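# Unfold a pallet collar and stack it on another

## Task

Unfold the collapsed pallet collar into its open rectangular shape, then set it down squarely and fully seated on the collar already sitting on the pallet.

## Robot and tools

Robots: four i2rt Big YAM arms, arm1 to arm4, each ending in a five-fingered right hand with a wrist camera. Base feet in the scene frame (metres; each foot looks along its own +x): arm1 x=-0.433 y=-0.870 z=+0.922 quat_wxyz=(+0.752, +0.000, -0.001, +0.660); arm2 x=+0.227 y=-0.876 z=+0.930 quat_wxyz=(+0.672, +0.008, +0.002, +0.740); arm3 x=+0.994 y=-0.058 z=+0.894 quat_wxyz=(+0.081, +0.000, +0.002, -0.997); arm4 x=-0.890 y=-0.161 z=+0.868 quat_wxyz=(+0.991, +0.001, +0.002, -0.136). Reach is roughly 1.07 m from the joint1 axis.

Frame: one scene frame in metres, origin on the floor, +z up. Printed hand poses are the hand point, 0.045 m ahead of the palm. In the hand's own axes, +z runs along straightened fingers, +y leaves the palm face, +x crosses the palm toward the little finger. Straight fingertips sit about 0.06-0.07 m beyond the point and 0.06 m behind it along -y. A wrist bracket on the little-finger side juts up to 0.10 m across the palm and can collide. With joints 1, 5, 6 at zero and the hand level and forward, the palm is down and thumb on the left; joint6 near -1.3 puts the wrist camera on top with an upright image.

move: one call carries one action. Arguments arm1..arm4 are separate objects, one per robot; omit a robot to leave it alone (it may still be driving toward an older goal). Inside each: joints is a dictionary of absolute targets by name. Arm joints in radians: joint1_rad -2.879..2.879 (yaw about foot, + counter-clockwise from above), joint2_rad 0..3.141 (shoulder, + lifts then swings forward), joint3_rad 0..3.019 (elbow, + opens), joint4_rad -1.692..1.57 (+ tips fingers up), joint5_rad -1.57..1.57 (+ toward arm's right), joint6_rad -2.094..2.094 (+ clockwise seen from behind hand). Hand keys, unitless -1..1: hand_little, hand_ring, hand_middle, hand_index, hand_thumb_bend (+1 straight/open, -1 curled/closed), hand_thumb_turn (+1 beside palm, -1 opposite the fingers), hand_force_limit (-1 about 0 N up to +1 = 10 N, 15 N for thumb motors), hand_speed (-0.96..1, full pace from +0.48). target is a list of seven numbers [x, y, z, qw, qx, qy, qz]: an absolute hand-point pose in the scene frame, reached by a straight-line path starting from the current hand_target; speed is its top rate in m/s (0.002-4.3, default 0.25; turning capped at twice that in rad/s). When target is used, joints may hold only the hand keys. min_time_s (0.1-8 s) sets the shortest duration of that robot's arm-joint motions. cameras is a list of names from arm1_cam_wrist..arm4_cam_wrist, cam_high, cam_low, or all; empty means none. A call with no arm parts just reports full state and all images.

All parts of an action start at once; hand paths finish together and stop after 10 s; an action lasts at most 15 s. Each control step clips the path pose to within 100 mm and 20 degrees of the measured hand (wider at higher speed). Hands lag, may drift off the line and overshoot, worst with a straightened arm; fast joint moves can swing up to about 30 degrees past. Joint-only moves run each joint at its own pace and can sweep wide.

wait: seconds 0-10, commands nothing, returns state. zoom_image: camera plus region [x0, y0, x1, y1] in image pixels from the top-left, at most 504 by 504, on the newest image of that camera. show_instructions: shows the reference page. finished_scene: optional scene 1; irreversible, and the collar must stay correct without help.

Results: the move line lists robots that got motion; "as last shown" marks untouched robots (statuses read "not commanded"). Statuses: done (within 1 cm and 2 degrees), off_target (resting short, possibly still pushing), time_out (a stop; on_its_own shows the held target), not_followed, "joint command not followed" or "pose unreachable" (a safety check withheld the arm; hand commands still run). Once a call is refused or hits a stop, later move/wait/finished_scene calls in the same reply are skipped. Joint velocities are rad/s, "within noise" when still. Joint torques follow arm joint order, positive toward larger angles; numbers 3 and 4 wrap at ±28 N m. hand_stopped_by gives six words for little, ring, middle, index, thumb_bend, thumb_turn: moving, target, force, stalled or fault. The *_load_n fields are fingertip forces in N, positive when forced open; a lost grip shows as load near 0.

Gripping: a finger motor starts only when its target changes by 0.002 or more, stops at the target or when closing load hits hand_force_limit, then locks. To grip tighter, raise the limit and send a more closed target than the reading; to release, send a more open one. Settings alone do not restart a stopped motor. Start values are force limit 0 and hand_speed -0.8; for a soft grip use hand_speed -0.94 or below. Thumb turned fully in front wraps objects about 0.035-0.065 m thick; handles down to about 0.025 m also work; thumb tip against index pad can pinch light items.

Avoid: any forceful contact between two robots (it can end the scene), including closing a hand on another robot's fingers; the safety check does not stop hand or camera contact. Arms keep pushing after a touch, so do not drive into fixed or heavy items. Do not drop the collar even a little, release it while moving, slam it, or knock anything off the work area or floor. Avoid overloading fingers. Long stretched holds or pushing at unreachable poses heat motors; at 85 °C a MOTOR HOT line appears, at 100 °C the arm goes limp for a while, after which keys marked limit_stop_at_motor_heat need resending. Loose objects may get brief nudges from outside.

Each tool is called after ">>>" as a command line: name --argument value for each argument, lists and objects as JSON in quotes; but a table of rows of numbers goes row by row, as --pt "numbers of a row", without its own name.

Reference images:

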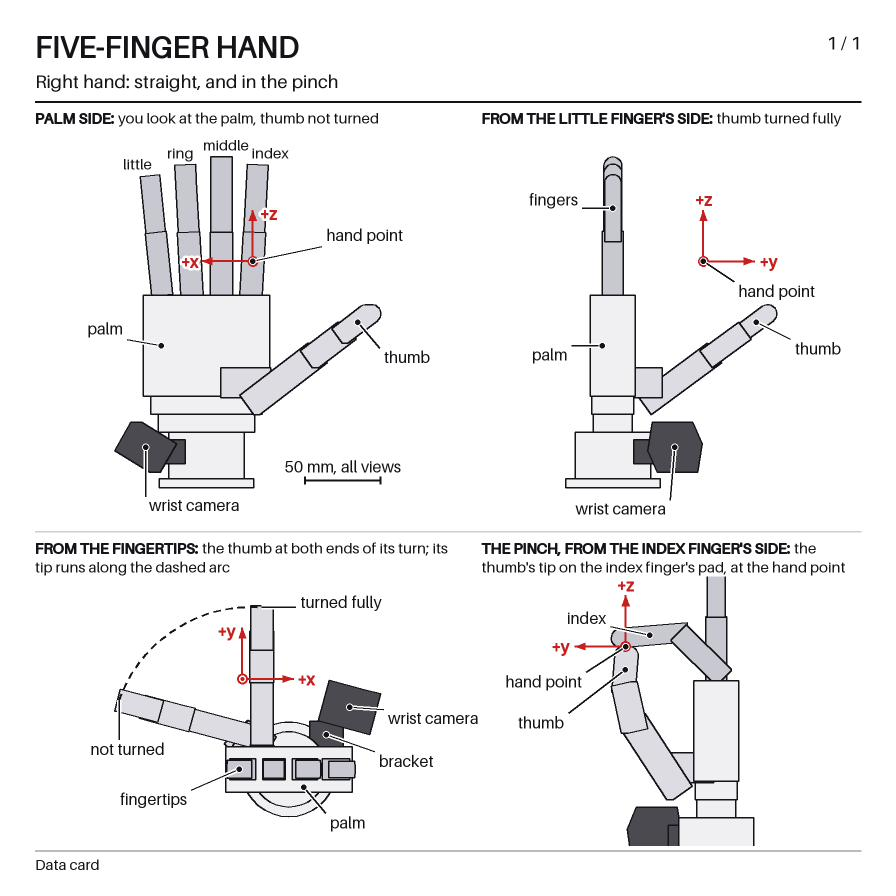

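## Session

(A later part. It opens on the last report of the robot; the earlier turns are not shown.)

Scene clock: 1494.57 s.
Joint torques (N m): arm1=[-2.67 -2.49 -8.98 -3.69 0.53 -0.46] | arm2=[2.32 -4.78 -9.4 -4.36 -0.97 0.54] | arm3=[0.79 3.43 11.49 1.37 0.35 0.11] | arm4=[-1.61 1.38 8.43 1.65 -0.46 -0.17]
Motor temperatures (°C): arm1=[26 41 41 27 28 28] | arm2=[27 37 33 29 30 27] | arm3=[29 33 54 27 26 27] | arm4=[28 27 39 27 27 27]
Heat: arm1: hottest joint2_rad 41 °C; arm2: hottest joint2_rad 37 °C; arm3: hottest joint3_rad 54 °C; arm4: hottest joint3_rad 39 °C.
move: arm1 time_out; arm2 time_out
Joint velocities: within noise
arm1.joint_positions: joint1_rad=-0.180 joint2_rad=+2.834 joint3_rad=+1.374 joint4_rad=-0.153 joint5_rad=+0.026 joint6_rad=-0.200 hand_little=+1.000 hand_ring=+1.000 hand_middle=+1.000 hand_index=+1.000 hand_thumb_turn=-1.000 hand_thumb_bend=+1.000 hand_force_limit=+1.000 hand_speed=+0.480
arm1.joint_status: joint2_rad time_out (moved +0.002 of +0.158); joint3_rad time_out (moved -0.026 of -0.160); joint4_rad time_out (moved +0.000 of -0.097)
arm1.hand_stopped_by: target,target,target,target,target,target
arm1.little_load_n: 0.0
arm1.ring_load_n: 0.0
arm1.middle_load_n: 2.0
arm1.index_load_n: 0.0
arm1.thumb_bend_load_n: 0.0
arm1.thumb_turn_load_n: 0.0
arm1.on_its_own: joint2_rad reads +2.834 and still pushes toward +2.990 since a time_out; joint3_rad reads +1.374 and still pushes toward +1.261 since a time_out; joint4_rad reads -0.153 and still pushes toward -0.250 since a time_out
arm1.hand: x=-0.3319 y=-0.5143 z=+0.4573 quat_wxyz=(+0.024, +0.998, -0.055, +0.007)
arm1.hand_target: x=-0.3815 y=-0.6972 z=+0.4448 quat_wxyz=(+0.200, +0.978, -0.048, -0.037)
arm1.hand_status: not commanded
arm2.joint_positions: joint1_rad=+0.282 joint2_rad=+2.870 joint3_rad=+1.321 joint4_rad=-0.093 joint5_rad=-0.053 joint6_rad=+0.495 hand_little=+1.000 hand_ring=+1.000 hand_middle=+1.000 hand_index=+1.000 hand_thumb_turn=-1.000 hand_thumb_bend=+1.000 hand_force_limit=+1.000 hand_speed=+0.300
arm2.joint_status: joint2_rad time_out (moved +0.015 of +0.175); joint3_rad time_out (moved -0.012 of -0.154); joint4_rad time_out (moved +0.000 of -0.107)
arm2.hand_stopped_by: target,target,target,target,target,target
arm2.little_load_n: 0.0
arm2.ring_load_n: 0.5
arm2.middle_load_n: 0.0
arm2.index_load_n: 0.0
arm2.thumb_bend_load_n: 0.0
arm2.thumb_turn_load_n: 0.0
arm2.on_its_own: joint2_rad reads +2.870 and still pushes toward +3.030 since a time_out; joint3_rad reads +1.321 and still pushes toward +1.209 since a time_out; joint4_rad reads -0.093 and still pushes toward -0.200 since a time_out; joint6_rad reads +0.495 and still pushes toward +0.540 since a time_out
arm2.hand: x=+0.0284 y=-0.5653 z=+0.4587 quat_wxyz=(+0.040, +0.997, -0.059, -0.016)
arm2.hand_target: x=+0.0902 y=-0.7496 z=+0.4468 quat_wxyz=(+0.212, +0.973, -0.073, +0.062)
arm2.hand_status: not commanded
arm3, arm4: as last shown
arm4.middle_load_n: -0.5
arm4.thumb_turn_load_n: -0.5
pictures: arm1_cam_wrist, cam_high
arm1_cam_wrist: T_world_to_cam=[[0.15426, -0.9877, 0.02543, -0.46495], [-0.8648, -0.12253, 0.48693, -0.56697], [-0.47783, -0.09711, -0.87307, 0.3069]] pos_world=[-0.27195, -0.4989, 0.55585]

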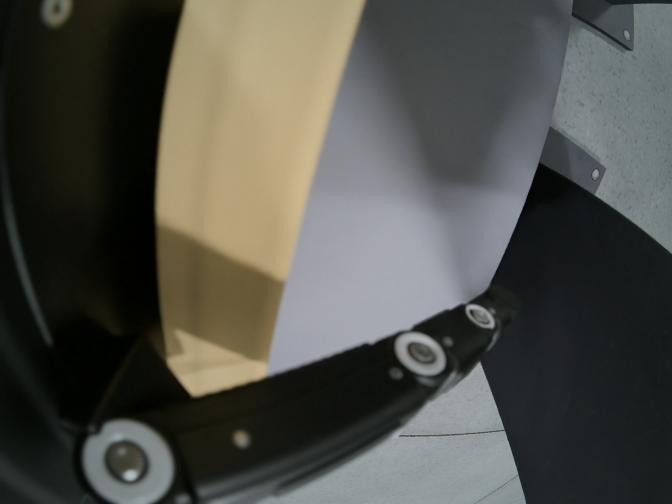

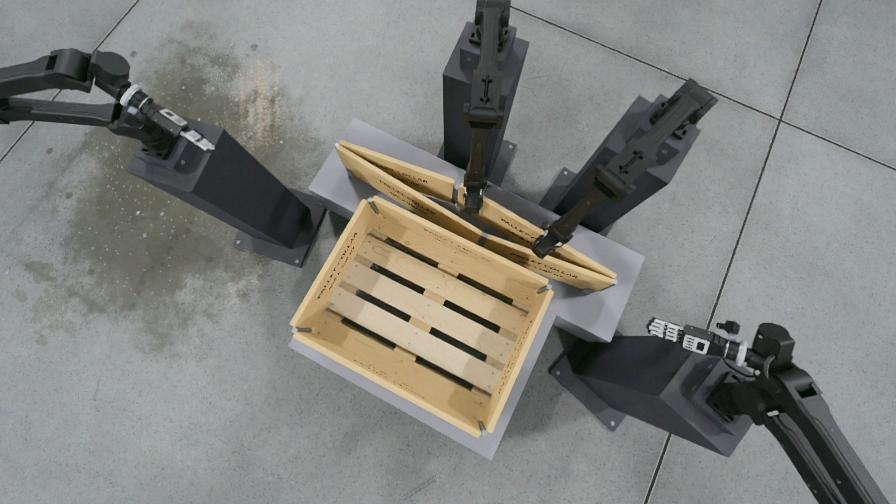

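>>> move --arm1 '{"target":[-0.33,-0.485,0.46,0,0.998,-0.055,0],"speed":0.2}' --arm2 '{"target":[0.035,-0.575,0.45,0.05,0.996,-0.06,0],"speed":0.2}'

>>> move --arm1 '{"target":[-0.33,-0.475,0.60,0,0.998,-0.055,0],"speed":0.3}'

>>> move --arm1 '{"target":[-0.14,-0.47,0.60,0,0.998,0.055,0],"speed":0.3,"joints":{"hand_thumb_turn":1}}'

>>> move --arm1 '{"joints":{"hand_thumb_bend":-1}}' --cameras '["arm1_cam_wrist","cam_high"]'

Scene clock: 1503.37 s.
Joint torques (N m): arm1=[-0.62 -14.68 2 0.21 -0.07 -0.17] | arm2=[0.91 -15.85 0.32 0.7 -0.11 -0.02] | arm3=[0.79 3.43 11.51 1.37 0.35 0.11] | arm4=[-1.2 1.55 8.42 1.83 -0.46 -0.16]
Motor temperatures (°C): arm1=[26 39 41 27 28 28] | arm2=[27 37 33 30 30 27] | arm3=[29 33 54 27 26 27] | arm4=[28 27 39 27 27 27]
Heat: arm1: hottest joint3_rad 41 °C; arm2: hottest joint2_rad 37 °C; arm3: hottest joint3_rad 54 °C; arm4: hottest joint3_rad 39 °C.
move: arm1 off_target; arm2 off_target
Joint velocities: within noise
arm1.joint_positions: joint1_rad=-0.180 joint2_rad=+2.831 joint3_rad=+1.404 joint4_rad=-0.170 joint5_rad=+0.002 joint6_rad=-0.200 hand_little=+1.000 hand_ring=+1.000 hand_middle=+1.000 hand_index=+1.000 hand_thumb_turn=-1.000 hand_thumb_bend=+1.000 hand_force_limit=+1.000 hand_speed=+0.480
arm1.joint_status: not commanded
arm1.hand_stopped_by: target,target,target,target,target,target
arm1.little_load_n: 0.0
arm1.ring_load_n: 0.0
arm1.middle_load_n: 0.0
arm1.index_load_n: 0.0
arm1.thumb_bend_load_n: 0.0
arm1.thumb_turn_load_n: 0.0
arm1.hand: x=-0.3313 y=-0.4972 z=+0.4591 quat_wxyz=(+0.013, +0.998, -0.055, -0.002)
arm1.hand_target: x=-0.3300 y=-0.4851 z=+0.4603 quat_wxyz=(+0.000, +0.998, -0.055, +0.000)
arm1.hand_status: off_target (0.012 m and 1.5 deg from the pose sent, 0.030 m and 2.9 deg at the start; pose on its path clipped on 15 of 51 steps)
arm2.joint_positions: joint1_rad=+0.282 joint2_rad=+2.859 joint3_rad=+1.335 joint4_rad=-0.119 joint5_rad=-0.031 joint6_rad=+0.501 hand_little=+1.000 hand_ring=+1.000 hand_middle=+1.000 hand_index=+1.000 hand_thumb_turn=-1.000 hand_thumb_bend=+1.000 hand_force_limit=+1.000 hand_speed=+0.300
arm2.joint_status: not commanded
arm2.hand_stopped_by: target,target,target,target,target,target
arm2.little_load_n: 0.0
arm2.ring_load_n: 0.0
arm2.middle_load_n: 0.0
arm2.index_load_n: 0.0
arm2.thumb_bend_load_n: 0.0
arm2.thumb_turn_load_n: 0.0
arm2.hand: x=+0.0288 y=-0.5557 z=+0.4617 quat_wxyz=(+0.036, +0.997, -0.062, -0.006)
arm2.hand_target: x=+0.0352 y=-0.5753 z=+0.4508 quat_wxyz=(+0.050, +0.997, -0.060, +0.000)
arm2.hand_status: off_target (0.023 m and 1.8 deg from the pose sent, 0.015 m and 2.2 deg at the start; pose on its path clipped on 19 of 51 steps)
arm3, arm4: as last shown
arm3.thumb_bend_load_n: -0.5
arm4.middle_load_n: 0.0
arm4.thumb_turn_load_n: 0.0
pictures: none

Scene clock: 1504.70 s.
Joint torques (N m): arm1=[-0.03 -13.27 2.52 -0.53 -0.04 -0.12] | arm2=[1.03 -15.68 0.4 0.7 -0.15 0.02] | arm3=[0.79 3.43 11.51 1.36 0.35 0.11] | arm4=[-1.38 1.61 8.36 1.72 -0.44 -0.17]
Motor temperatures (°C): arm1=[26 39 41 27 28 28] | arm2=[27 37 33 29 29 27] | arm3=[29 33 54 27 26 27] | arm4=[28 27 39 27 27 27]
Heat: arm1: hottest joint3_rad 41 °C; arm2: hottest joint2_rad 37 °C; arm3: hottest joint3_rad 54 °C; arm4: hottest joint3_rad 39 °C.
move: arm1 done
Joint velocities: within noise
arm1.joint_positions: joint1_rad=-0.180 joint2_rad=+2.466 joint3_rad=+1.199 joint4_rad=-0.285 joint5_rad=+0.001 joint6_rad=-0.200 hand_little=+1.000 hand_ring=+1.000 hand_middle=+1.000 hand_index=+1.000 hand_thumb_turn=-1.000 hand_thumb_bend=+1.000 hand_force_limit=+1.000 hand_speed=+0.480
arm1.joint_status: not commanded
arm1.hand_stopped_by: target,target,target,target,target,target
arm1.little_load_n: 0.0
arm1.ring_load_n: 0.0
arm1.middle_load_n: 0.0
arm1.index_load_n: 0.0
arm1.thumb_bend_load_n: 0.0
arm1.thumb_turn_load_n: 0.0
arm1.hand: x=-0.3227 y=-0.4698 z=+0.6026 quat_wxyz=(-0.009, +0.998, -0.056, +0.003)
arm1.hand_target: x=-0.3298 y=-0.4751 z=+0.6001 quat_wxyz=(+0.000, +0.998, -0.055, +0.000)
arm1.hand_status: done (0.009 m and 1.1 deg from the pose sent, 0.143 m and 1.5 deg at the start)
arm2, arm3, arm4: as last shown
arm3.thumb_bend_load_n: 0.0
arm4.ring_load_n: -0.5
pictures: none

Scene clock: 1506.33 s.
Joint torques (N m): arm1=[-0.56 -15.21 5.86 -0.59 -0.05 -0.34] | arm2=[0.15 -16.09 0.27 0.61 -0.15 0] | arm3=[0.79 3.43 11.49 1.37 0.36 0.11] | arm4=[-1.79 1.2 8.31 1.77 -0.46 -0.19]
Motor temperatures (°C): arm1=[26 39 41 27 28 28] | arm2=[27 37 33 29 29 27] | arm3=[29 33 54 27 26 27] | arm4=[28 27 39 27 27 27]
Heat: arm1: hottest joint3_rad 41 °C; arm2: hottest joint2_rad 37 °C; arm3: hottest joint3_rad 54 °C; arm4: hottest joint3_rad 39 °C.
move: arm1 done
Joint velocities: within noise
arm1.joint_positions: joint1_rad=-0.471 joint2_rad=+2.556 joint3_rad=+1.476 joint4_rad=-0.493 joint5_rad=+0.001 joint6_rad=-0.694 hand_little=+1.000 hand_ring=+1.000 hand_middle=+1.000 hand_index=+1.000 hand_thumb_turn=+1.000 hand_thumb_bend=+1.000 hand_force_limit=+1.000 hand_speed=+0.480
arm1.joint_status: all done
arm1.hand_stopped_by: target,target,target,target,target,target
arm1.little_load_n: 0.0
arm1.ring_load_n: 0.0
arm1.middle_load_n: 0.0
arm1.index_load_n: 0.0
arm1.thumb_bend_load_n: 0.0
arm1.thumb_turn_load_n: 0.0
arm1.hand: x=-0.1432 y=-0.4755 z=+0.6006 quat_wxyz=(+0.001, +0.999, +0.046, +0.000)
arm1.hand_target: x=-0.1401 y=-0.4700 z=+0.6001 quat_wxyz=(+0.000, +0.998, +0.055, +0.000)
arm1.hand_status: done (0.006 m and 1.0 deg from the pose sent, 0.183 m and 12.7 deg at the start)
arm2, arm3, arm4: as last shown
arm4.ring_load_n: 0.0
pictures: none

Scene clock: 1507.77 s.
Joint torques (N m): arm1=[-0.67 -15.21 5.86 -0.61 -0.05 -0.33] | arm2=[0.85 -15.91 0.27 0.61 -0.16 -0.02] | arm3=[0.79 3.43 11.49 1.37 0.35 0.11] | arm4=[-1.32 1.49 8.28 1.7 -0.47 -0.16]
Motor temperatures (°C): arm1=[26 39 41 27 28 28] | arm2=[27 37 33 29 29 27] | arm3=[29 33 54 27 26 27] | arm4=[28 27 39 27 27 27]
Heat: arm1: hottest joint3_rad 41 °C; arm2: hottest joint2_rad 37 °C; arm3: hottest joint3_rad 54 °C; arm4: hottest joint3_rad 39 °C.
move: arm1 done
Joint velocities: within noise
arm1.joint_positions: joint1_rad=-0.471 joint2_rad=+2.556 joint3_rad=+1.476 joint4_rad=-0.493 joint5_rad=+0.001 joint6_rad=-0.694 hand_little=+1.000 hand_ring=+1.000 hand_middle=+1.000 hand_index=+1.000 hand_thumb_turn=+1.000 hand_thumb_bend=-1.000 hand_force_limit=+1.000 hand_speed=+0.480
arm1.joint_status: all done
arm1.hand_stopped_by: target,target,target,target,target,target
arm1.little_load_n: 0.0
arm1.ring_load_n: 0.0
arm1.middle_load_n: 0.0
arm1.index_load_n: 0.0
arm1.thumb_bend_load_n: 0.0
arm1.thumb_turn_load_n: 0.0
arm1.hand: x=-0.1432 y=-0.4755 z=+0.6006 quat_wxyz=(+0.001, +0.999, +0.046, +0.000)
arm1.hand_target: x=-0.1401 y=-0.4700 z=+0.6001 quat_wxyz=(+0.000, +0.998, +0.055, +0.000)
arm1.hand_status: not commanded
arm2, arm3, arm4: as last shown
arm1_cam_wrist: T_world_to_cam=[[0.35041, -0.93634, -0.02182, -0.37851], [-0.81209, -0.31535, 0.49099, -0.55538], [-0.46662, -0.15433, -0.87089, 0.4991]] pos_world=[-0.08549, -0.45253, 0.69909]

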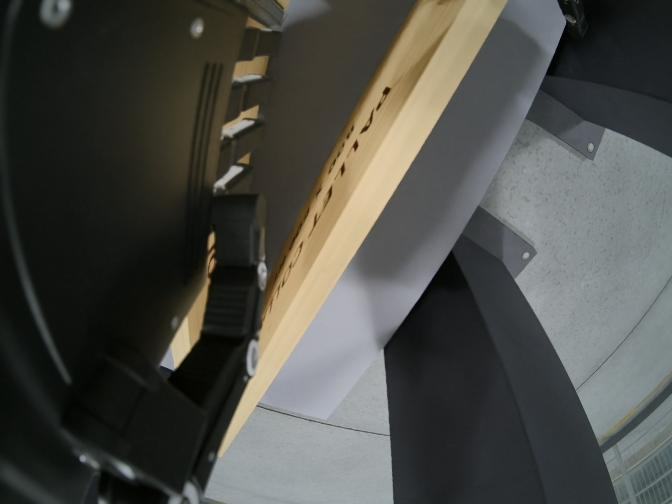

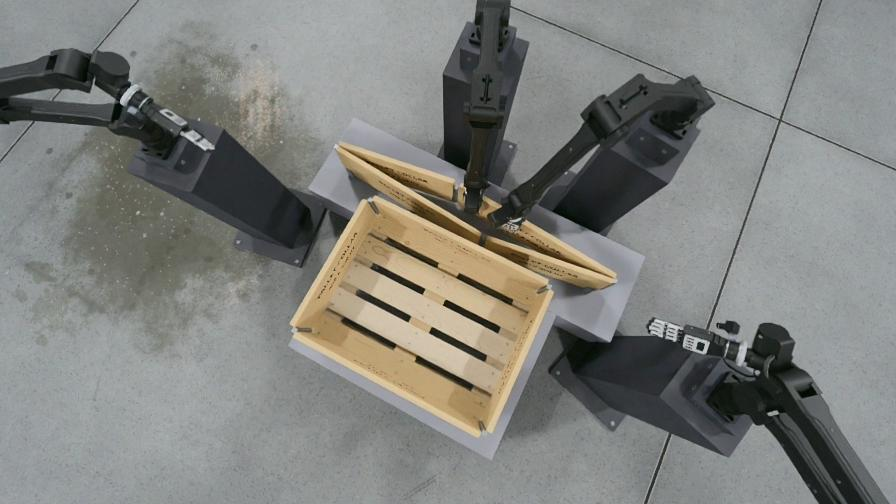

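>>> move --arm1 '{"target":[-0.13,-0.462,0.44,0,0.996,0.07,0],"speed":0.2}' --cameras '["arm1_cam_wrist"]'

Scene clock: 1511.57 s.
Joint torques (N m): arm1=[-0.85 -16.44 5.15 -0.1 -0.04 -0.33] | arm2=[0.5 -16.21 0.29 0.46 -0.13 -0.01] | arm3=[0.79 3.43 11.51 1.36 0.35 0.11] | arm4=[-1.2 1.67 8.31 1.8 -0.44 -0.15]
Motor temperatures (°C): arm1=[26 39 40 27 28 28] | arm2=[27 37 33 29 29 27] | arm3=[29 33 54 27 26 27] | arm4=[28 27 39 27 27 27]
Heat: arm1: hottest joint3_rad 40 °C; arm2: hottest joint2_rad 37 °C; arm3: hottest joint3_rad 54 °C; arm4: hottest joint3_rad 39 °C.
move: arm1 off_target
Joint velocities: within noise
arm1.joint_positions: joint1_rad=-0.471 joint2_rad=+2.965 joint3_rad=+1.824 joint4_rad=-0.453 joint5_rad=+0.001 joint6_rad=-0.727 hand_little=+1.000 hand_ring=+1.000 hand_middle=+1.000 hand_index=+1.000 hand_thumb_turn=+1.000 hand_thumb_bend=-1.000 hand_force_limit=+1.000 hand_speed=+0.480
arm1.joint_status: not commanded
arm1.hand_stopped_by: target,target,target,target,target,target
arm1.little_load_n: 0.0
arm1.ring_load_n: 0.0
arm1.middle_load_n: 0.0
arm1.index_load_n: 0.0
arm1.thumb_bend_load_n: 0.0
arm1.thumb_turn_load_n: 0.0
arm1.hand: x=-0.1378 y=-0.4716 z=+0.4389 quat_wxyz=(+0.009, +0.998, +0.063, -0.006)
arm1.hand_target: x=-0.1302 y=-0.4621 z=+0.4402 quat_wxyz=(+0.000, +0.998, +0.070, +0.000)
arm1.hand_status: off_target (0.012 m and 1.5 deg from the pose sent, 0.162 m and 2.7 deg at the start)
arm2: as last shown
arm3.joint_positions: joint1_rad=+0.313 joint2_rad=+0.153 joint3_rad=+0.386 joint4_rad=-0.983 joint5_rad=+0.393 joint6_rad=-0.869 hand_little=+1.000 hand_ring=+1.000 hand_middle=+1.000 hand_index=+1.000 hand_thumb_turn=+1.000 hand_thumb_bend=+1.000 hand_force_limit=+0.000 hand_speed=-0.800
arm3.joint_status: not commanded
arm3.hand_stopped_by: target,target,target,target,target,target
arm3.little_load_n: 0.0
arm3.ring_load_n: 0.0
arm3.middle_load_n: 0.0
arm3.index_load_n: 0.0
arm3.thumb_bend_load_n: 0.0
arm3.thumb_turn_load_n: 0.0
arm3.hand: x=+0.8018 y=-0.0466 z=+1.0264 quat_wxyz=(+0.426, -0.178, -0.885, +0.066)
arm3.hand_target: x=+0.7996 y=-0.0494 z=+1.0493 quat_wxyz=(+0.442, -0.183, -0.875, +0.082)
arm3.hand_status: not commanded
arm4.joint_positions: joint1_rad=-0.612 joint2_rad=+0.409 joint3_rad=+0.101 joint4_rad=-0.483 joint5_rad=-0.781 joint6_rad=-1.919 hand_little=+1.000 hand_ring=+1.000 hand_middle=+1.000 hand_index=+1.000 hand_thumb_turn=+1.000 hand_thumb_bend=+1.000 hand_force_limit=+0.000 hand_speed=-0.800
arm4.joint_status: not commanded
arm4.hand_stopped_by: target,target,target,target,target,target
arm4.little_load_n: 0.0
arm4.ring_load_n: -0.5
arm4.middle_load_n: 0.0
arm4.index_load_n: 0.0
arm4.thumb_bend_load_n: 0.0
arm4.thumb_turn_load_n: 0.0
arm4.hand: x=-0.6687 y=-0.2915 z=+0.9043 quat_wxyz=(-0.084, +0.864, -0.088, +0.489)
arm4.hand_target: x=-0.6692 y=-0.2919 z=+0.9003 quat_wxyz=(-0.081, +0.865, -0.083, +0.489)
arm4.hand_status: not commanded
arm1_cam_wrist: T_world_to_cam=[[0.38108, -0.92448, -0.01079, -0.3753], [-0.79547, -0.3338, 0.50577, -0.48328], [-0.47117, -0.18416, -0.8626, 0.34304]] pos_world=[-0.07978, -0.4451, 0.53629]

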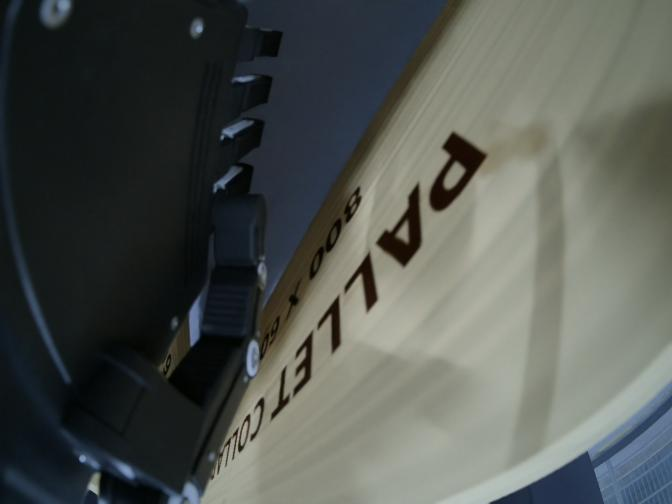

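>>> move --arm1 '{"joints":{"joint1_rad":-0.39,"joint2_rad":2.93,"joint3_rad":2.08,"joint4_rad":-0.48},"min_time_s":2}' --arm2 '{"joints":{"joint2_rad":3.0,"joint3_rad":1.18,"joint4_rad":-0.2},"min_time_s":2}' --cameras '["cam_high"]'

>>> zoom_image --camera "cam_high" --region '[320, 140, 640, 320]'

Scene clock: 1521.13 s.
Joint torques (N m): arm1=[4.19 -21.07 14.3 1.02 -0.11 -0.33] | arm2=[1.2 -7.24 -9.81 -3.15 -0.45 0.28] | arm3=[0.79 3.43 11.51 1.37 0.36 0.11] | arm4=[-1.26 1.49 8.39 1.88 -0.46 -0.16]
Motor temperatures (°C): arm1=[26 40 40 27 28 28] | arm2=[27 36 33 29 29 27] | arm3=[29 33 54 27 26 27] | arm4=[28 27 39 27 27 27]
Heat: arm1: hottest joint2_rad 40 °C; arm2: hottest joint2_rad 36 °C; arm3: hottest joint3_rad 54 °C; arm4: hottest joint3_rad 39 °C.
move: arm1 time_out; arm2 time_out
Joint velocities: within noise
arm1.joint_positions: joint1_rad=-0.453 joint2_rad=+2.981 joint3_rad=+1.942 joint4_rad=-0.512 joint5_rad=+0.003 joint6_rad=-0.727 hand_little=+1.000 hand_ring=+1.000 hand_middle=+1.000 hand_index=+1.000 hand_thumb_turn=+1.000 hand_thumb_bend=-1.000 hand_force_limit=+1.000 hand_speed=+0.480
arm1.joint_status: joint1_rad time_out (moved +0.018 of +0.081); joint3_rad time_out (moved +0.117 of +0.256); the others done
arm1.hand_stopped_by: target,target,target,target,target,target
arm1.little_load_n: 0.0
arm1.ring_load_n: 0.0
arm1.middle_load_n: 0.0
arm1.index_load_n: 0.0
arm1.thumb_bend_load_n: 0.0
arm1.thumb_turn_load_n: 0.0
arm1.on_its_own: joint1_rad reads -0.453 and still pushes toward -0.390 since a time_out; joint3_rad reads +1.942 and still pushes toward +2.054 since a time_out
arm1.hand: x=-0.1201 y=-0.4290 z=+0.4475 quat_wxyz=(-0.007, +0.997, +0.072, +0.008)
arm1.hand_target: x=-0.0960 y=-0.3194 z=+0.4967 quat_wxyz=(-0.087, +0.988, +0.110, +0.064)
arm1.hand_status: not commanded
arm2.joint_positions: joint1_rad=+0.282 joint2_rad=+2.873 joint3_rad=+1.310 joint4_rad=-0.119 joint5_rad=-0.023 joint6_rad=+0.478 hand_little=+1.000 hand_ring=+1.000 hand_middle=+1.000 hand_index=+1.000 hand_thumb_turn=-1.000 hand_thumb_bend=+1.000 hand_force_limit=+1.000 hand_speed=+0.300
arm2.joint_status: joint3_rad time_out (moved -0.025 of -0.155); joint4_rad time_out (moved +0.000 of -0.081); the others done
arm2.hand_stopped_by: target,target,target,target,target,target
arm2.little_load_n: 0.0
arm2.ring_load_n: 0.0
arm2.middle_load_n: 0.0
arm2.index_load_n: 0.0
arm2.thumb_bend_load_n: 0.0
arm2.thumb_turn_load_n: 0.0
arm2.on_its_own: joint3_rad reads +1.310 and still pushes toward +1.198 since a time_out; joint4_rad reads -0.119 and still pushes toward -0.200 since a time_out
arm2.hand: x=+0.0406 y=-0.5790 z=+0.4576 quat_wxyz=(+0.052, +0.997, -0.051, +0.005)
arm2.hand_target: x=+0.0991 y=-0.7350 z=+0.4521 quat_wxyz=(+0.197, +0.976, -0.061, +0.070)
arm2.hand_status: not commanded
arm3, arm4: as last shown
arm4.ring_load_n: 0.0

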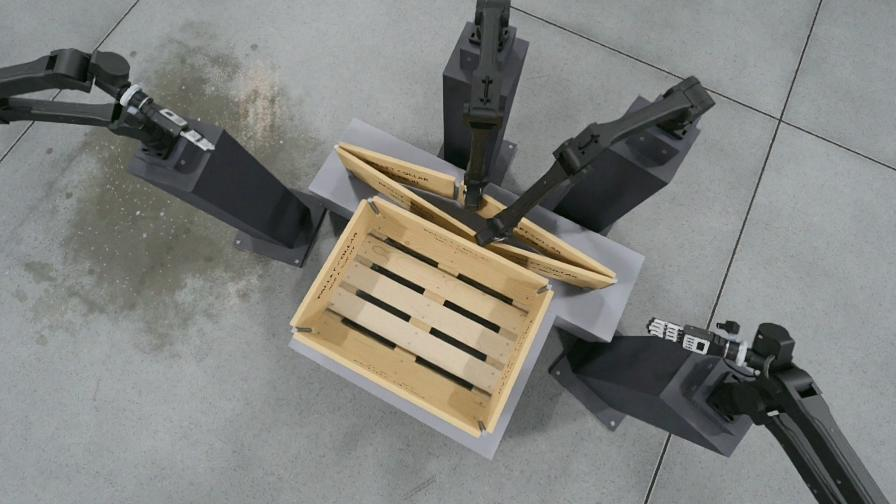

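Scaled by 1.575.

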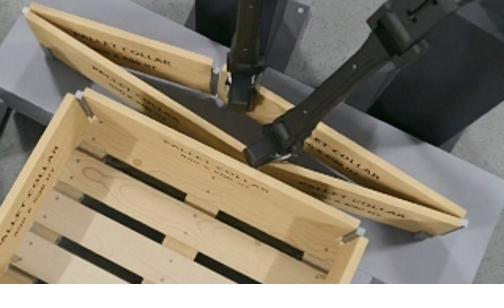

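>>> move --arm1 '{"joints":{"joint1_rad":-0.38,"joint2_rad":2.93,"joint3_rad":2.15,"joint4_rad":-0.52},"min_time_s":2.5}' --arm2 '{"joints":{"joint2_rad":3.05,"joint3_rad":1.10,"joint4_rad":-0.2},"min_time_s":2.5}' --cameras '["cam_high","arm2_cam_wrist"]'

>>> zoom_image --camera "cam_high" --region '[320, 140, 640, 320]'

Scene clock: 1530.50 s.
Joint torques (N m): arm1=[5.01 -21.77 14.34 0.85 0.07 -0.33] | arm2=[1.26 -3.96 -9.84 -4.36 -0.6 0.26] | arm3=[0.79 3.43 11.51 1.36 0.36 0.11] | arm4=[-1.49 1.55 8.4 1.72 -0.47 -0.16]
Motor temperatures (°C): arm1=[26 40 43 27 28 28] | arm2=[27 36 34 30 29 27] | arm3=[29 33 54 27 26 27] | arm4=[28 27 39 27 27 27]
Heat: arm1: hottest joint3_rad 43 °C; arm2: hottest joint2_rad 36 °C; arm3: hottest joint3_rad 54 °C; arm4: hottest joint3_rad 39 °C.
move: arm1 time_out; arm2 time_out
Joint velocities: within noise
arm1.joint_positions: joint1_rad=-0.454 joint2_rad=+2.991 joint3_rad=+1.967 joint4_rad=-0.550 joint5_rad=-0.002 joint6_rad=-0.729 hand_little=+1.000 hand_ring=+1.000 hand_middle=+1.000 hand_index=+1.000 hand_thumb_turn=+1.000 hand_thumb_bend=-1.000 hand_force_limit=+1.000 hand_speed=+0.480
arm1.joint_status: joint1_rad time_out (moved -0.001 of +0.073); joint3_rad time_out (moved +0.025 of +0.208); the others done
arm1.hand_stopped_by: target,target,target,target,target,target
arm1.little_load_n: 0.0
arm1.ring_load_n: 0.0
arm1.middle_load_n: 0.0
arm1.index_load_n: 0.0
arm1.thumb_bend_load_n: 0.0
arm1.thumb_turn_load_n: 0.0
arm1.on_its_own: joint1_rad reads -0.454 and still pushes toward -0.380 since a time_out; joint3_rad reads +1.967 and still pushes toward +2.080 since a time_out
arm1.hand: x=-0.1211 y=-0.4297 z=+0.4480 quat_wxyz=(+0.001, +0.997, +0.072, -0.001)
arm1.hand_target: x=-0.1000 y=-0.3133 z=+0.5032 quat_wxyz=(-0.081, +0.988, +0.115, +0.059)
arm1.hand_status: not commanded
arm2.joint_positions: joint1_rad=+0.281 joint2_rad=+2.880 joint3_rad=+1.287 joint4_rad=-0.090 joint5_rad=-0.019 joint6_rad=+0.479 hand_little=+1.000 hand_ring=+1.000 hand_middle=+1.000 hand_index=+1.000 hand_thumb_turn=-1.000 hand_thumb_bend=+1.000 hand_force_limit=+1.000 hand_speed=+0.300
arm2.joint_status: joint2_rad time_out (moved +0.007 of +0.177); joint3_rad time_out (moved -0.024 of -0.210); joint4_rad time_out (moved +0.029 of -0.081)
arm2.hand_stopped_by: target,target,target,target,target,target
arm2.little_load_n: 0.0
arm2.ring_load_n: 0.0
arm2.middle_load_n: 0.0
arm2.index_load_n: 0.0
arm2.thumb_bend_load_n: 0.0
arm2.thumb_turn_load_n: 0.0
arm2.on_its_own: joint2_rad reads +2.880 and still pushes toward +3.050 since a time_out; joint3_rad reads +1.287 and still pushes toward +1.173 since a time_out; joint4_rad reads -0.090 and still pushes toward -0.200 since a time_out
arm2.hand: x=+0.0456 y=-0.5893 z=+0.4548 quat_wxyz=(+0.052, +0.997, -0.051, +0.007)
arm2.hand_target: x=+0.1158 y=-0.7767 z=+0.4514 quat_wxyz=(+0.230, +0.968, -0.060, +0.085)
arm2.hand_status: not commanded
arm3, arm4: as last shown
pictures: arm2_cam_wrist, cam_high
arm2_cam_wrist: T_world_to_cam=[[0.18686, -0.9761, 0.11098, -0.63689], [-0.87267, -0.11305, 0.47505, -0.23886], [-0.45115, -0.18562, -0.87293, 0.42678]] pos_world=[0.1031, -0.56945, 0.55671]

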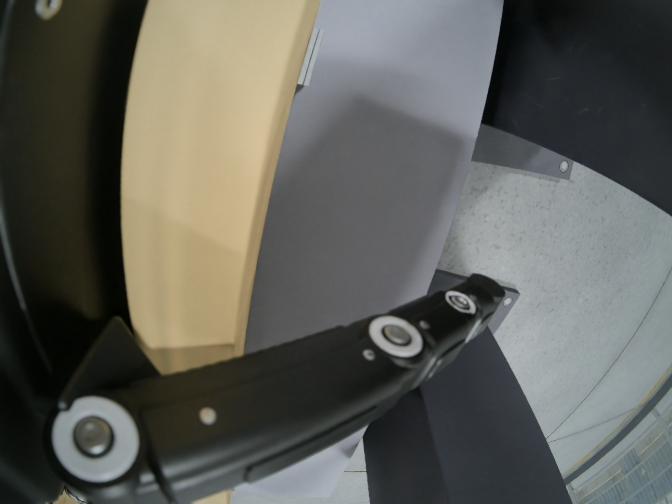

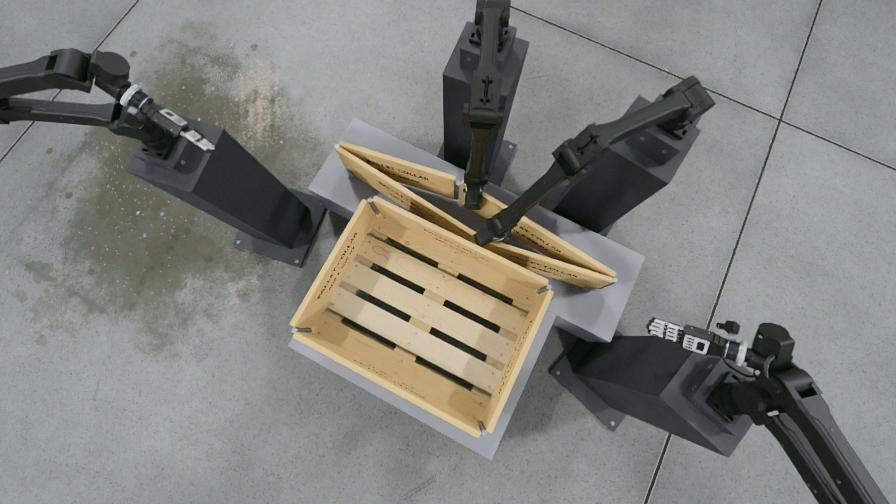

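Scaled by 1.575.

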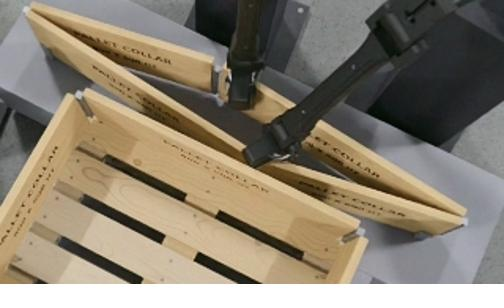

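>>> move --arm1 '{"joints":{"joint1_rad":-0.38,"joint2_rad":2.85,"joint3_rad":2.12,"joint4_rad":-0.62},"min_time_s":2}' --arm2 '{"joints":{"joint2_rad":2.86,"joint3_rad":1.12,"joint4_rad":-0.1},"min_time_s":2}' --cameras '["cam_high"]'

>>> zoom_image --camera "cam_high" --region '[320, 140, 640, 320]'

Scene clock: 1548.67 s.
Joint torques (N m): arm1=[5.01 -26.93 14.31 0.62 0.07 -0.32] | arm2=[1.79 -13.39 -8.03 -1.66 -0.86 0.29] | arm3=[0.79 3.43 11.49 1.37 0.36 0.11] | arm4=[-1.96 1.55 8.43 1.83 -0.48 -0.18]
Motor temperatures (°C): arm1=[26 42 48 26 27 28] | arm2=[27 36 34 30 29 27] | arm3=[29 33 55 27 26 27] | arm4=[28 27 39 27 27 27]
Heat: arm1: hottest joint3_rad 48 °C; arm2: hottest joint2_rad 36 °C; arm3: hottest joint3_rad 55 °C; arm4: hottest joint3_rad 39 °C.
move: arm1 time_out; arm2 time_out
Joint velocities: within noise
arm1.joint_positions: joint1_rad=-0.454 joint2_rad=+2.980 joint3_rad=+1.972 joint4_rad=-0.647 joint5_rad=-0.002 joint6_rad=-0.729 hand_little=+1.000 hand_ring=+1.000 hand_middle=+1.000 hand_index=+1.000 hand_thumb_turn=+1.000 hand_thumb_bend=-1.000 hand_force_limit=+1.000 hand_speed=+0.480
arm1.joint_status: joint1_rad time_out (moved +0.000 of +0.074); joint3_rad time_out (moved +0.005 of +0.153); the others done
arm1.hand_stopped_by: target,target,target,target,target,target
arm1.little_load_n: 0.0
arm1.ring_load_n: 0.0
arm1.middle_load_n: 0.0
arm1.index_load_n: 0.0
arm1.thumb_bend_load_n: 0.0
arm1.thumb_turn_load_n: 0.0
arm1.on_its_own: joint1_rad reads -0.454 and still pushes toward -0.380 since a time_out; joint3_rad reads +1.972 and still pushes toward +2.085 since a time_out
arm1.hand: x=-0.1298 y=-0.4429 z=+0.4620 quat_wxyz=(+0.032, +0.997, +0.072, -0.026)
arm1.hand_target: x=-0.0917 y=-0.2984 z=+0.5563 quat_wxyz=(-0.075, +0.989, +0.115, +0.055)
arm1.hand_status: not commanded
arm2.joint_positions: joint1_rad=+0.274 joint2_rad=+2.805 joint3_rad=+1.210 joint4_rad=-0.052 joint5_rad=-0.011 joint6_rad=+0.474 hand_little=+1.000 hand_ring=+1.000 hand_middle=+1.000 hand_index=+1.000 hand_thumb_turn=-1.000 hand_thumb_bend=+1.000 hand_force_limit=+1.000 hand_speed=+0.300
arm2.joint_status: joint3_rad time_out (moved -0.076 of -0.167); the others done
arm2.hand_stopped_by: target,target,target,target,target,target
arm2.little_load_n: 0.0
arm2.ring_load_n: 0.0
arm2.middle_load_n: 0.0
arm2.index_load_n: 0.0
arm2.thumb_bend_load_n: 0.0
arm2.thumb_turn_load_n: 0.0
arm2.on_its_own: joint3_rad reads +1.210 and still pushes toward +1.120 since a time_out
arm2.hand: x=+0.0477 y=-0.5826 z=+0.4808 quat_wxyz=(+0.033, +0.998, -0.052, +0.003)
arm2.hand_target: x=+0.0772 y=-0.6795 z=+0.4813 quat_wxyz=(+0.125, +0.990, -0.061, +0.035)
arm2.hand_status: not commanded
arm3, arm4: as last shown
arm4.ring_load_n: 0.5

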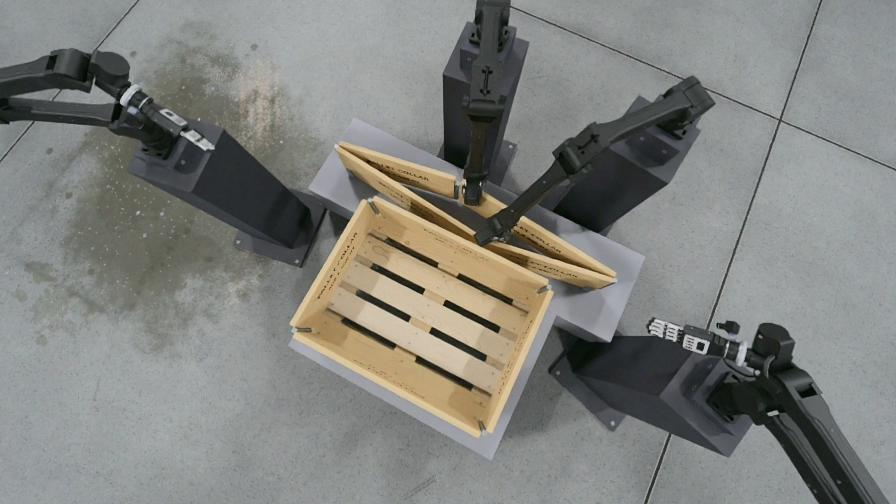

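Scaled by 1.575.

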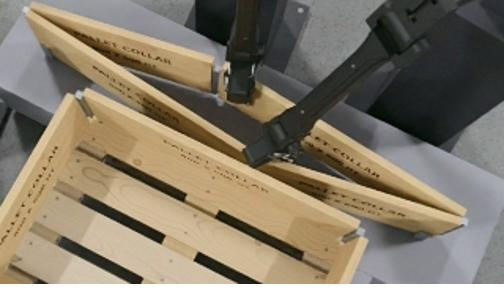

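>>> move --arm3 '{"target":[0.81,-0.475,0.68,0,0.7071,0.7071,0],"speed":0.3}' --arm4 '{"target":[-0.73,-0.415,0.68,0,0.7071,-0.7071,0],"speed":0.3}' --arm2 '{"target":[0.045,-0.59,0.45,0.04,0.9975,-0.05,0],"speed":0.2}' --arm1 '{"target":[-0.13,-0.43,0.45,0,0.9975,0.07,0],"speed":0.2}' --cameras '["cam_high","arm3_cam_wrist","arm4_cam_wrist"]'

Scene clock: 1574.20 s.
Joint torques (N m): arm1=[-1.26 -13.92 5.37 0.58 -0.19 -0.04] | arm2=[0.73 -15.79 0.23 0.87 -0.23 -0.07] | arm3=[0.62 -10.64 4.42 0.72 -0.07 0.12] | arm4=[-1.9 -10.64 4.26 -0.17 0.09 0.11]
Motor temperatures (°C): arm1=[26 49 50 26 27 28] | arm2=[27 36 34 29 29 27] | arm3=[29 33 54 27 26 27] | arm4=[28 27 39 27 27 27]
Heat: arm1: hottest joint3_rad 50 °C; arm2: hottest joint2_rad 36 °C; arm3: hottest joint3_rad 54 °C; arm4: hottest joint3_rad 39 °C.
move: arm1 off_target; arm2 off_target; arm3 off_target; arm4 done
Joint velocities: within noise
arm1.joint_positions: joint1_rad=-0.436 joint2_rad=+2.923 joint3_rad=+1.916 joint4_rad=-0.546 joint5_rad=+0.006 joint6_rad=-0.732 hand_little=+1.000 hand_ring=+1.000 hand_middle=+1.000 hand_index=+1.000 hand_thumb_turn=+1.000 hand_thumb_bend=-1.000 hand_force_limit=+1.000 hand_speed=+0.480
arm1.joint_status: not commanded
arm1.hand_stopped_by: target,target,target,target,target,target
arm1.little_load_n: 0.0
arm1.ring_load_n: 0.0
arm1.middle_load_n: 0.0
arm1.index_load_n: 0.0
arm1.thumb_bend_load_n: 0.0
arm1.thumb_turn_load_n: 0.0
arm1.hand: x=-0.1212 y=-0.4154 z=+0.4766 quat_wxyz=(-0.006, +0.997, +0.082, +0.008)
arm1.hand_target: x=-0.1305 y=-0.4308 z=+0.4515 quat_wxyz=(+0.000, +0.998, +0.070, +0.000)
arm1.hand_status: off_target (0.032 m and 1.9 deg from the pose sent, 0.018 m and 4.7 deg at the start; pose on its path clipped on 17 of 101 steps)
arm2.joint_positions: joint1_rad=+0.274 joint2_rad=+2.864 joint3_rad=+1.272 joint4_rad=-0.052 joint5_rad=-0.019 joint6_rad=+0.484 hand_little=+1.000 hand_ring=+1.000 hand_middle=+1.000 hand_index=+1.000 hand_thumb_turn=-1.000 hand_thumb_bend=+1.000 hand_force_limit=+1.000 hand_speed=+0.300
arm2.joint_status: not commanded
arm2.hand_stopped_by: target,target,target,target,target,target
arm2.little_load_n: 0.0
arm2.ring_load_n: 0.0
arm2.middle_load_n: 0.0
arm2.index_load_n: 0.0
arm2.thumb_bend_load_n: 0.0
arm2.thumb_turn_load_n: 0.0
arm2.hand: x=+0.0435 y=-0.5780 z=+0.4586 quat_wxyz=(+0.034, +0.998, -0.057, -0.001)
arm2.hand_target: x=+0.0452 y=-0.5901 z=+0.4504 quat_wxyz=(+0.040, +0.998, -0.050, +0.000)
arm2.hand_status: off_target (0.015 m and 1.1 deg from the pose sent, 0.032 m and 0.9 deg at the start; pose on its path clipped on 3 of 111 steps)
arm3.joint_positions: joint1_rad=+0.840 joint2_rad=+2.165 joint3_rad=+1.027 joint4_rad=-0.442 joint5_rad=-0.001 joint6_rad=+0.997 hand_little=+1.000 hand_ring=+1.000 hand_middle=+1.000 hand_index=+1.000 hand_thumb_turn=+1.000 hand_thumb_bend=+1.000 hand_force_limit=+0.000 hand_speed=-0.800
arm3.joint_status: not commanded
arm3.hand_stopped_by: target,target,target,target,target,target
arm3.little_load_n: 0.0
arm3.ring_load_n: 0.0
arm3.middle_load_n: 0.0
arm3.index_load_n: 0.0
arm3.thumb_bend_load_n: 0.0
arm3.thumb_turn_load_n: 0.0
arm3.hand: x=+0.8125 y=-0.4651 z=+0.6837 quat_wxyz=(+0.002, -0.705, -0.709, -0.006)
arm3.hand_target: x=+0.8100 y=-0.4749 z=+0.6803 quat_wxyz=(+0.000, -0.707, -0.707, +0.000)
arm3.hand_status: off_target (0.011 m and 0.8 deg from the pose sent, 0.551 m and 82.5 deg at the start)
arm4.joint_positions: joint1_rad=-0.631 joint2_rad=+1.999 joint3_rad=+0.728 joint4_rad=-0.299 joint5_rad=-0.003 joint6_rad=-0.927 hand_little=+1.000 hand_ring=+1.000 hand_middle=+1.000 hand_index=+1.000 hand_thumb_turn=+1.000 hand_thumb_bend=+1.000 hand_force_limit=+0.000 hand_speed=-0.800
arm4.joint_status: not commanded
arm4.hand_stopped_by: target,target,target,target,target,target
arm4.little_load_n: 0.0
arm4.ring_load_n: 0.0
arm4.middle_load_n: 0.0
arm4.index_load_n: 0.0
arm4.thumb_bend_load_n: 0.0
arm4.thumb_turn_load_n: 0.0
arm4.hand: x=-0.7331 y=-0.4089 z=+0.6803 quat_wxyz=(-0.001, +0.715, -0.699, -0.001)
arm4.hand_target: x=-0.7301 y=-0.4149 z=+0.6800 quat_wxyz=(+0.000, +0.707, -0.707, +0.000)
arm4.hand_status: done (0.007 m and 1.3 deg from the pose sent, 0.263 m and 95.4 deg at the start)
pictures: arm3_cam_wrist, arm4_cam_wrist, cam_high
arm3_cam_wrist: T_world_to_cam=[[0.97048, 0.24081, 0.01344, -0.68791], [0.20665, -0.85896, 0.46849, -0.88324], [0.12436, -0.45188, -0.88337, 0.4046]] pos_world=[0.79981, -0.41018, 0.78044]
arm4_cam_wrist: T_world_to_cam=[[-0.96888, -0.24576, 0.02955, -0.83287], [-0.19946, 0.84584, 0.49474, -0.13286], [-0.14658, 0.47345, -0.86854, 0.79089]] pos_world=[-0.71752, -0.46675, 0.77726]

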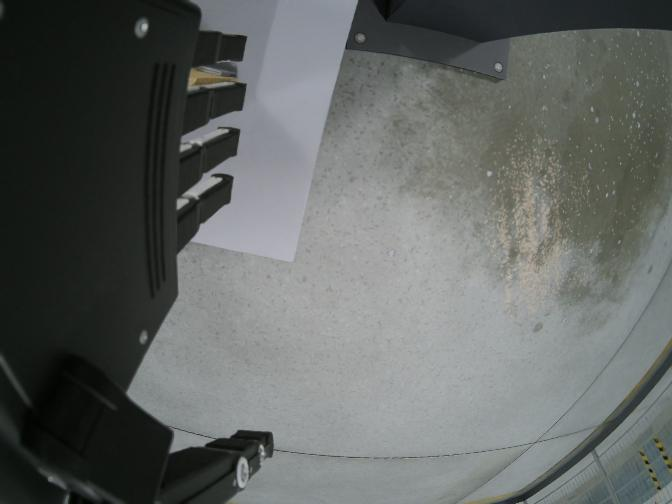

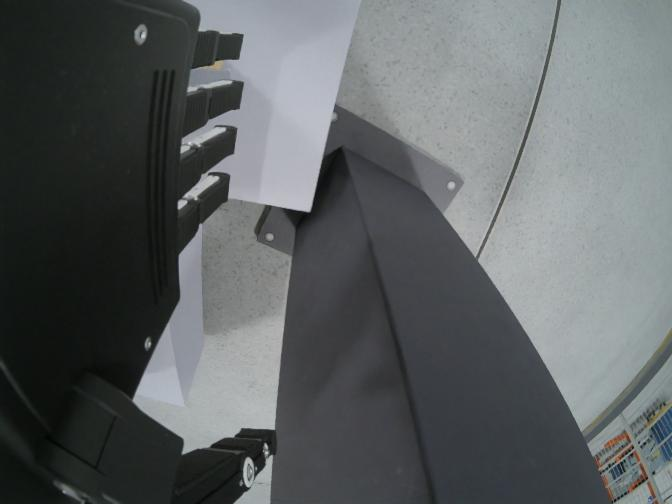

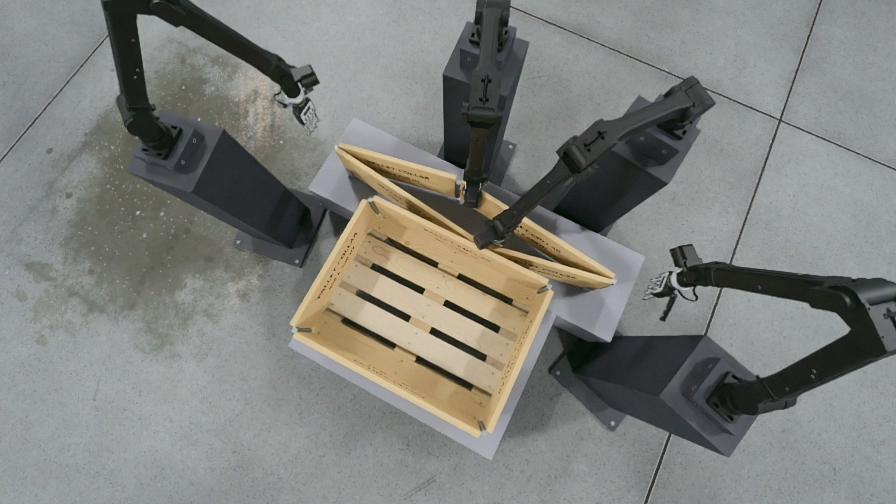

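>>> zoom_image --camera "arm3_cam_wrist" --region '[160, 0, 340, 200]'

>>> zoom_image --camera "arm4_cam_wrist" --region '[160, 0, 340, 200]'

Scaled by 2.520 from the camera's image (finer frame: 960x720).

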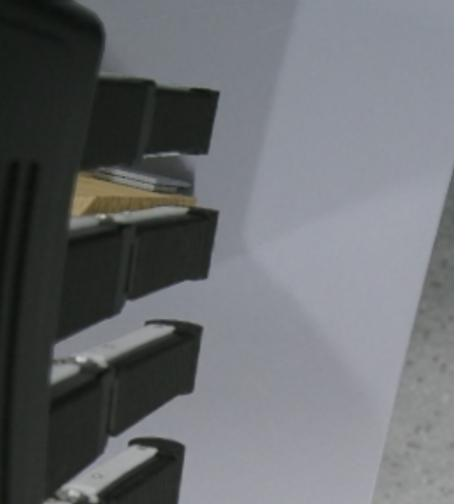

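Scaled by 2.520 from the camera's image (finer frame: 960x720).

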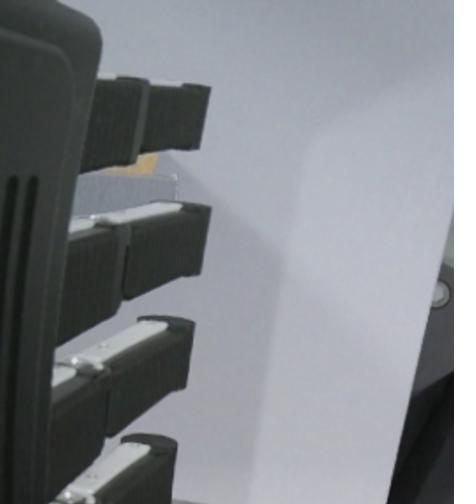

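>>> move --arm3 '{"target":[0.835,-0.45,0.45,0,0.7071,0.7071,0],"speed":0.25}' --arm4 '{"target":[-0.75,-0.428,0.45,0,0.7071,-0.7071,0],"speed":0.25}' --cameras '["arm3_cam_wrist","arm4_cam_wrist"]'

Scene clock: 1587.00 s.
Joint torques (N m): arm1=[-1.08 -13.98 5.38 0.54 -0.19 -0.04] | arm2=[0.73 -16.21 0.2 0.83 -0.25 -0.03] | arm3=[0.73 -11.99 0.84 0.77 -0.06 0.13] | arm4=[-2.37 -12.81 0.05 0.64 0.1 -0.15]
Motor temperatures (°C): arm1=[26 47 47 26 27 28] | arm2=[27 36 34 29 28 27] | arm3=[29 33 49 27 26 27] | arm4=[28 28 38 27 27 27]
Heat: arm1: hottest joint2_rad 47 °C; arm2: hottest joint2_rad 36 °C; arm3: hottest joint3_rad 49 °C; arm4: hottest joint3_rad 38 °C.
move: arm3 done; arm4 done
Joint velocities: within noise
arm1, arm2: as last shown
arm3.joint_positions: joint1_rad=+0.859 joint2_rad=+2.756 joint3_rad=+1.250 joint4_rad=-0.068 joint5_rad=-0.001 joint6_rad=+1.018 hand_little=+1.000 hand_ring=+1.000 hand_middle=+1.000 hand_index=+1.000 hand_thumb_turn=+1.000 hand_thumb_bend=+1.000 hand_force_limit=+0.000 hand_speed=-0.800
arm3.joint_status: not commanded
arm3.hand_stopped_by: target,target,target,target,target,target
arm3.little_load_n: 0.0
arm3.ring_load_n: 0.0
arm3.middle_load_n: 0.0
arm3.index_load_n: 0.0
arm3.thumb_bend_load_n: 0.0
arm3.thumb_turn_load_n: 0.0
arm3.hand: x=+0.8334 y=-0.4465 z=+0.4530 quat_wxyz=(+0.002, -0.706, -0.708, -0.003)
arm3.hand_target: x=+0.8350 y=-0.4499 z=+0.4501 quat_wxyz=(+0.000, -0.707, -0.707, +0.000)
arm3.hand_status: done (0.005 m and 0.5 deg from the pose sent, 0.235 m and 0.8 deg at the start)
arm4.joint_positions: joint1_rad=-0.694 joint2_rad=+2.697 joint3_rad=+1.033 joint4_rad=+0.079 joint5_rad=-0.003 joint6_rad=-0.961 hand_little=+1.000 hand_ring=+1.000 hand_middle=+1.000 hand_index=+1.000 hand_thumb_turn=+1.000 hand_thumb_bend=+1.000 hand_force_limit=+0.000 hand_speed=-0.800
arm4.joint_status: not commanded
arm4.hand_stopped_by: target,target,target,target,target,target
arm4.little_load_n: 0.0
arm4.ring_load_n: 0.0
arm4.middle_load_n: 0.0
arm4.index_load_n: 0.0
arm4.thumb_bend_load_n: 0.0
arm4.thumb_turn_load_n: 0.0
arm4.hand: x=-0.7511 y=-0.4195 z=+0.4513 quat_wxyz=(-0.002, +0.705, -0.710, -0.009)
arm4.hand_target: x=-0.7500 y=-0.4279 z=+0.4501 quat_wxyz=(+0.000, +0.707, -0.707, +0.000)
arm4.hand_status: done (0.009 m and 1.1 deg from the pose sent, 0.232 m and 1.3 deg at the start)
arm3_cam_wrist: T_world_to_cam=[[0.97079, 0.23976, 0.00952, -0.70859], [0.20706, -0.8571, 0.47171, -0.76443], [0.12126, -0.45595, -0.8817, 0.20665]] pos_world=[0.82111, -0.39108, 0.54954]
arm4_cam_wrist: T_world_to_cam=[[-0.97549, -0.2172, 0.03535, -0.84175], [-0.16983, 0.84522, 0.50671, 0.00249], [-0.13994, 0.48828, -0.86139, 0.60237]] pos_world=[-0.7364, -0.47906, 0.54737]

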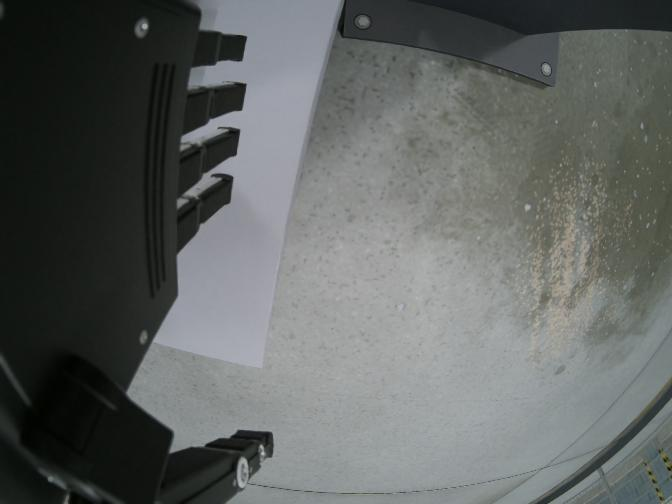

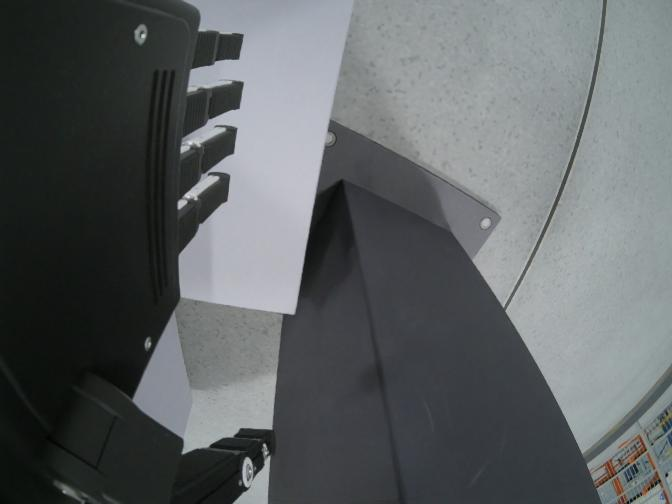

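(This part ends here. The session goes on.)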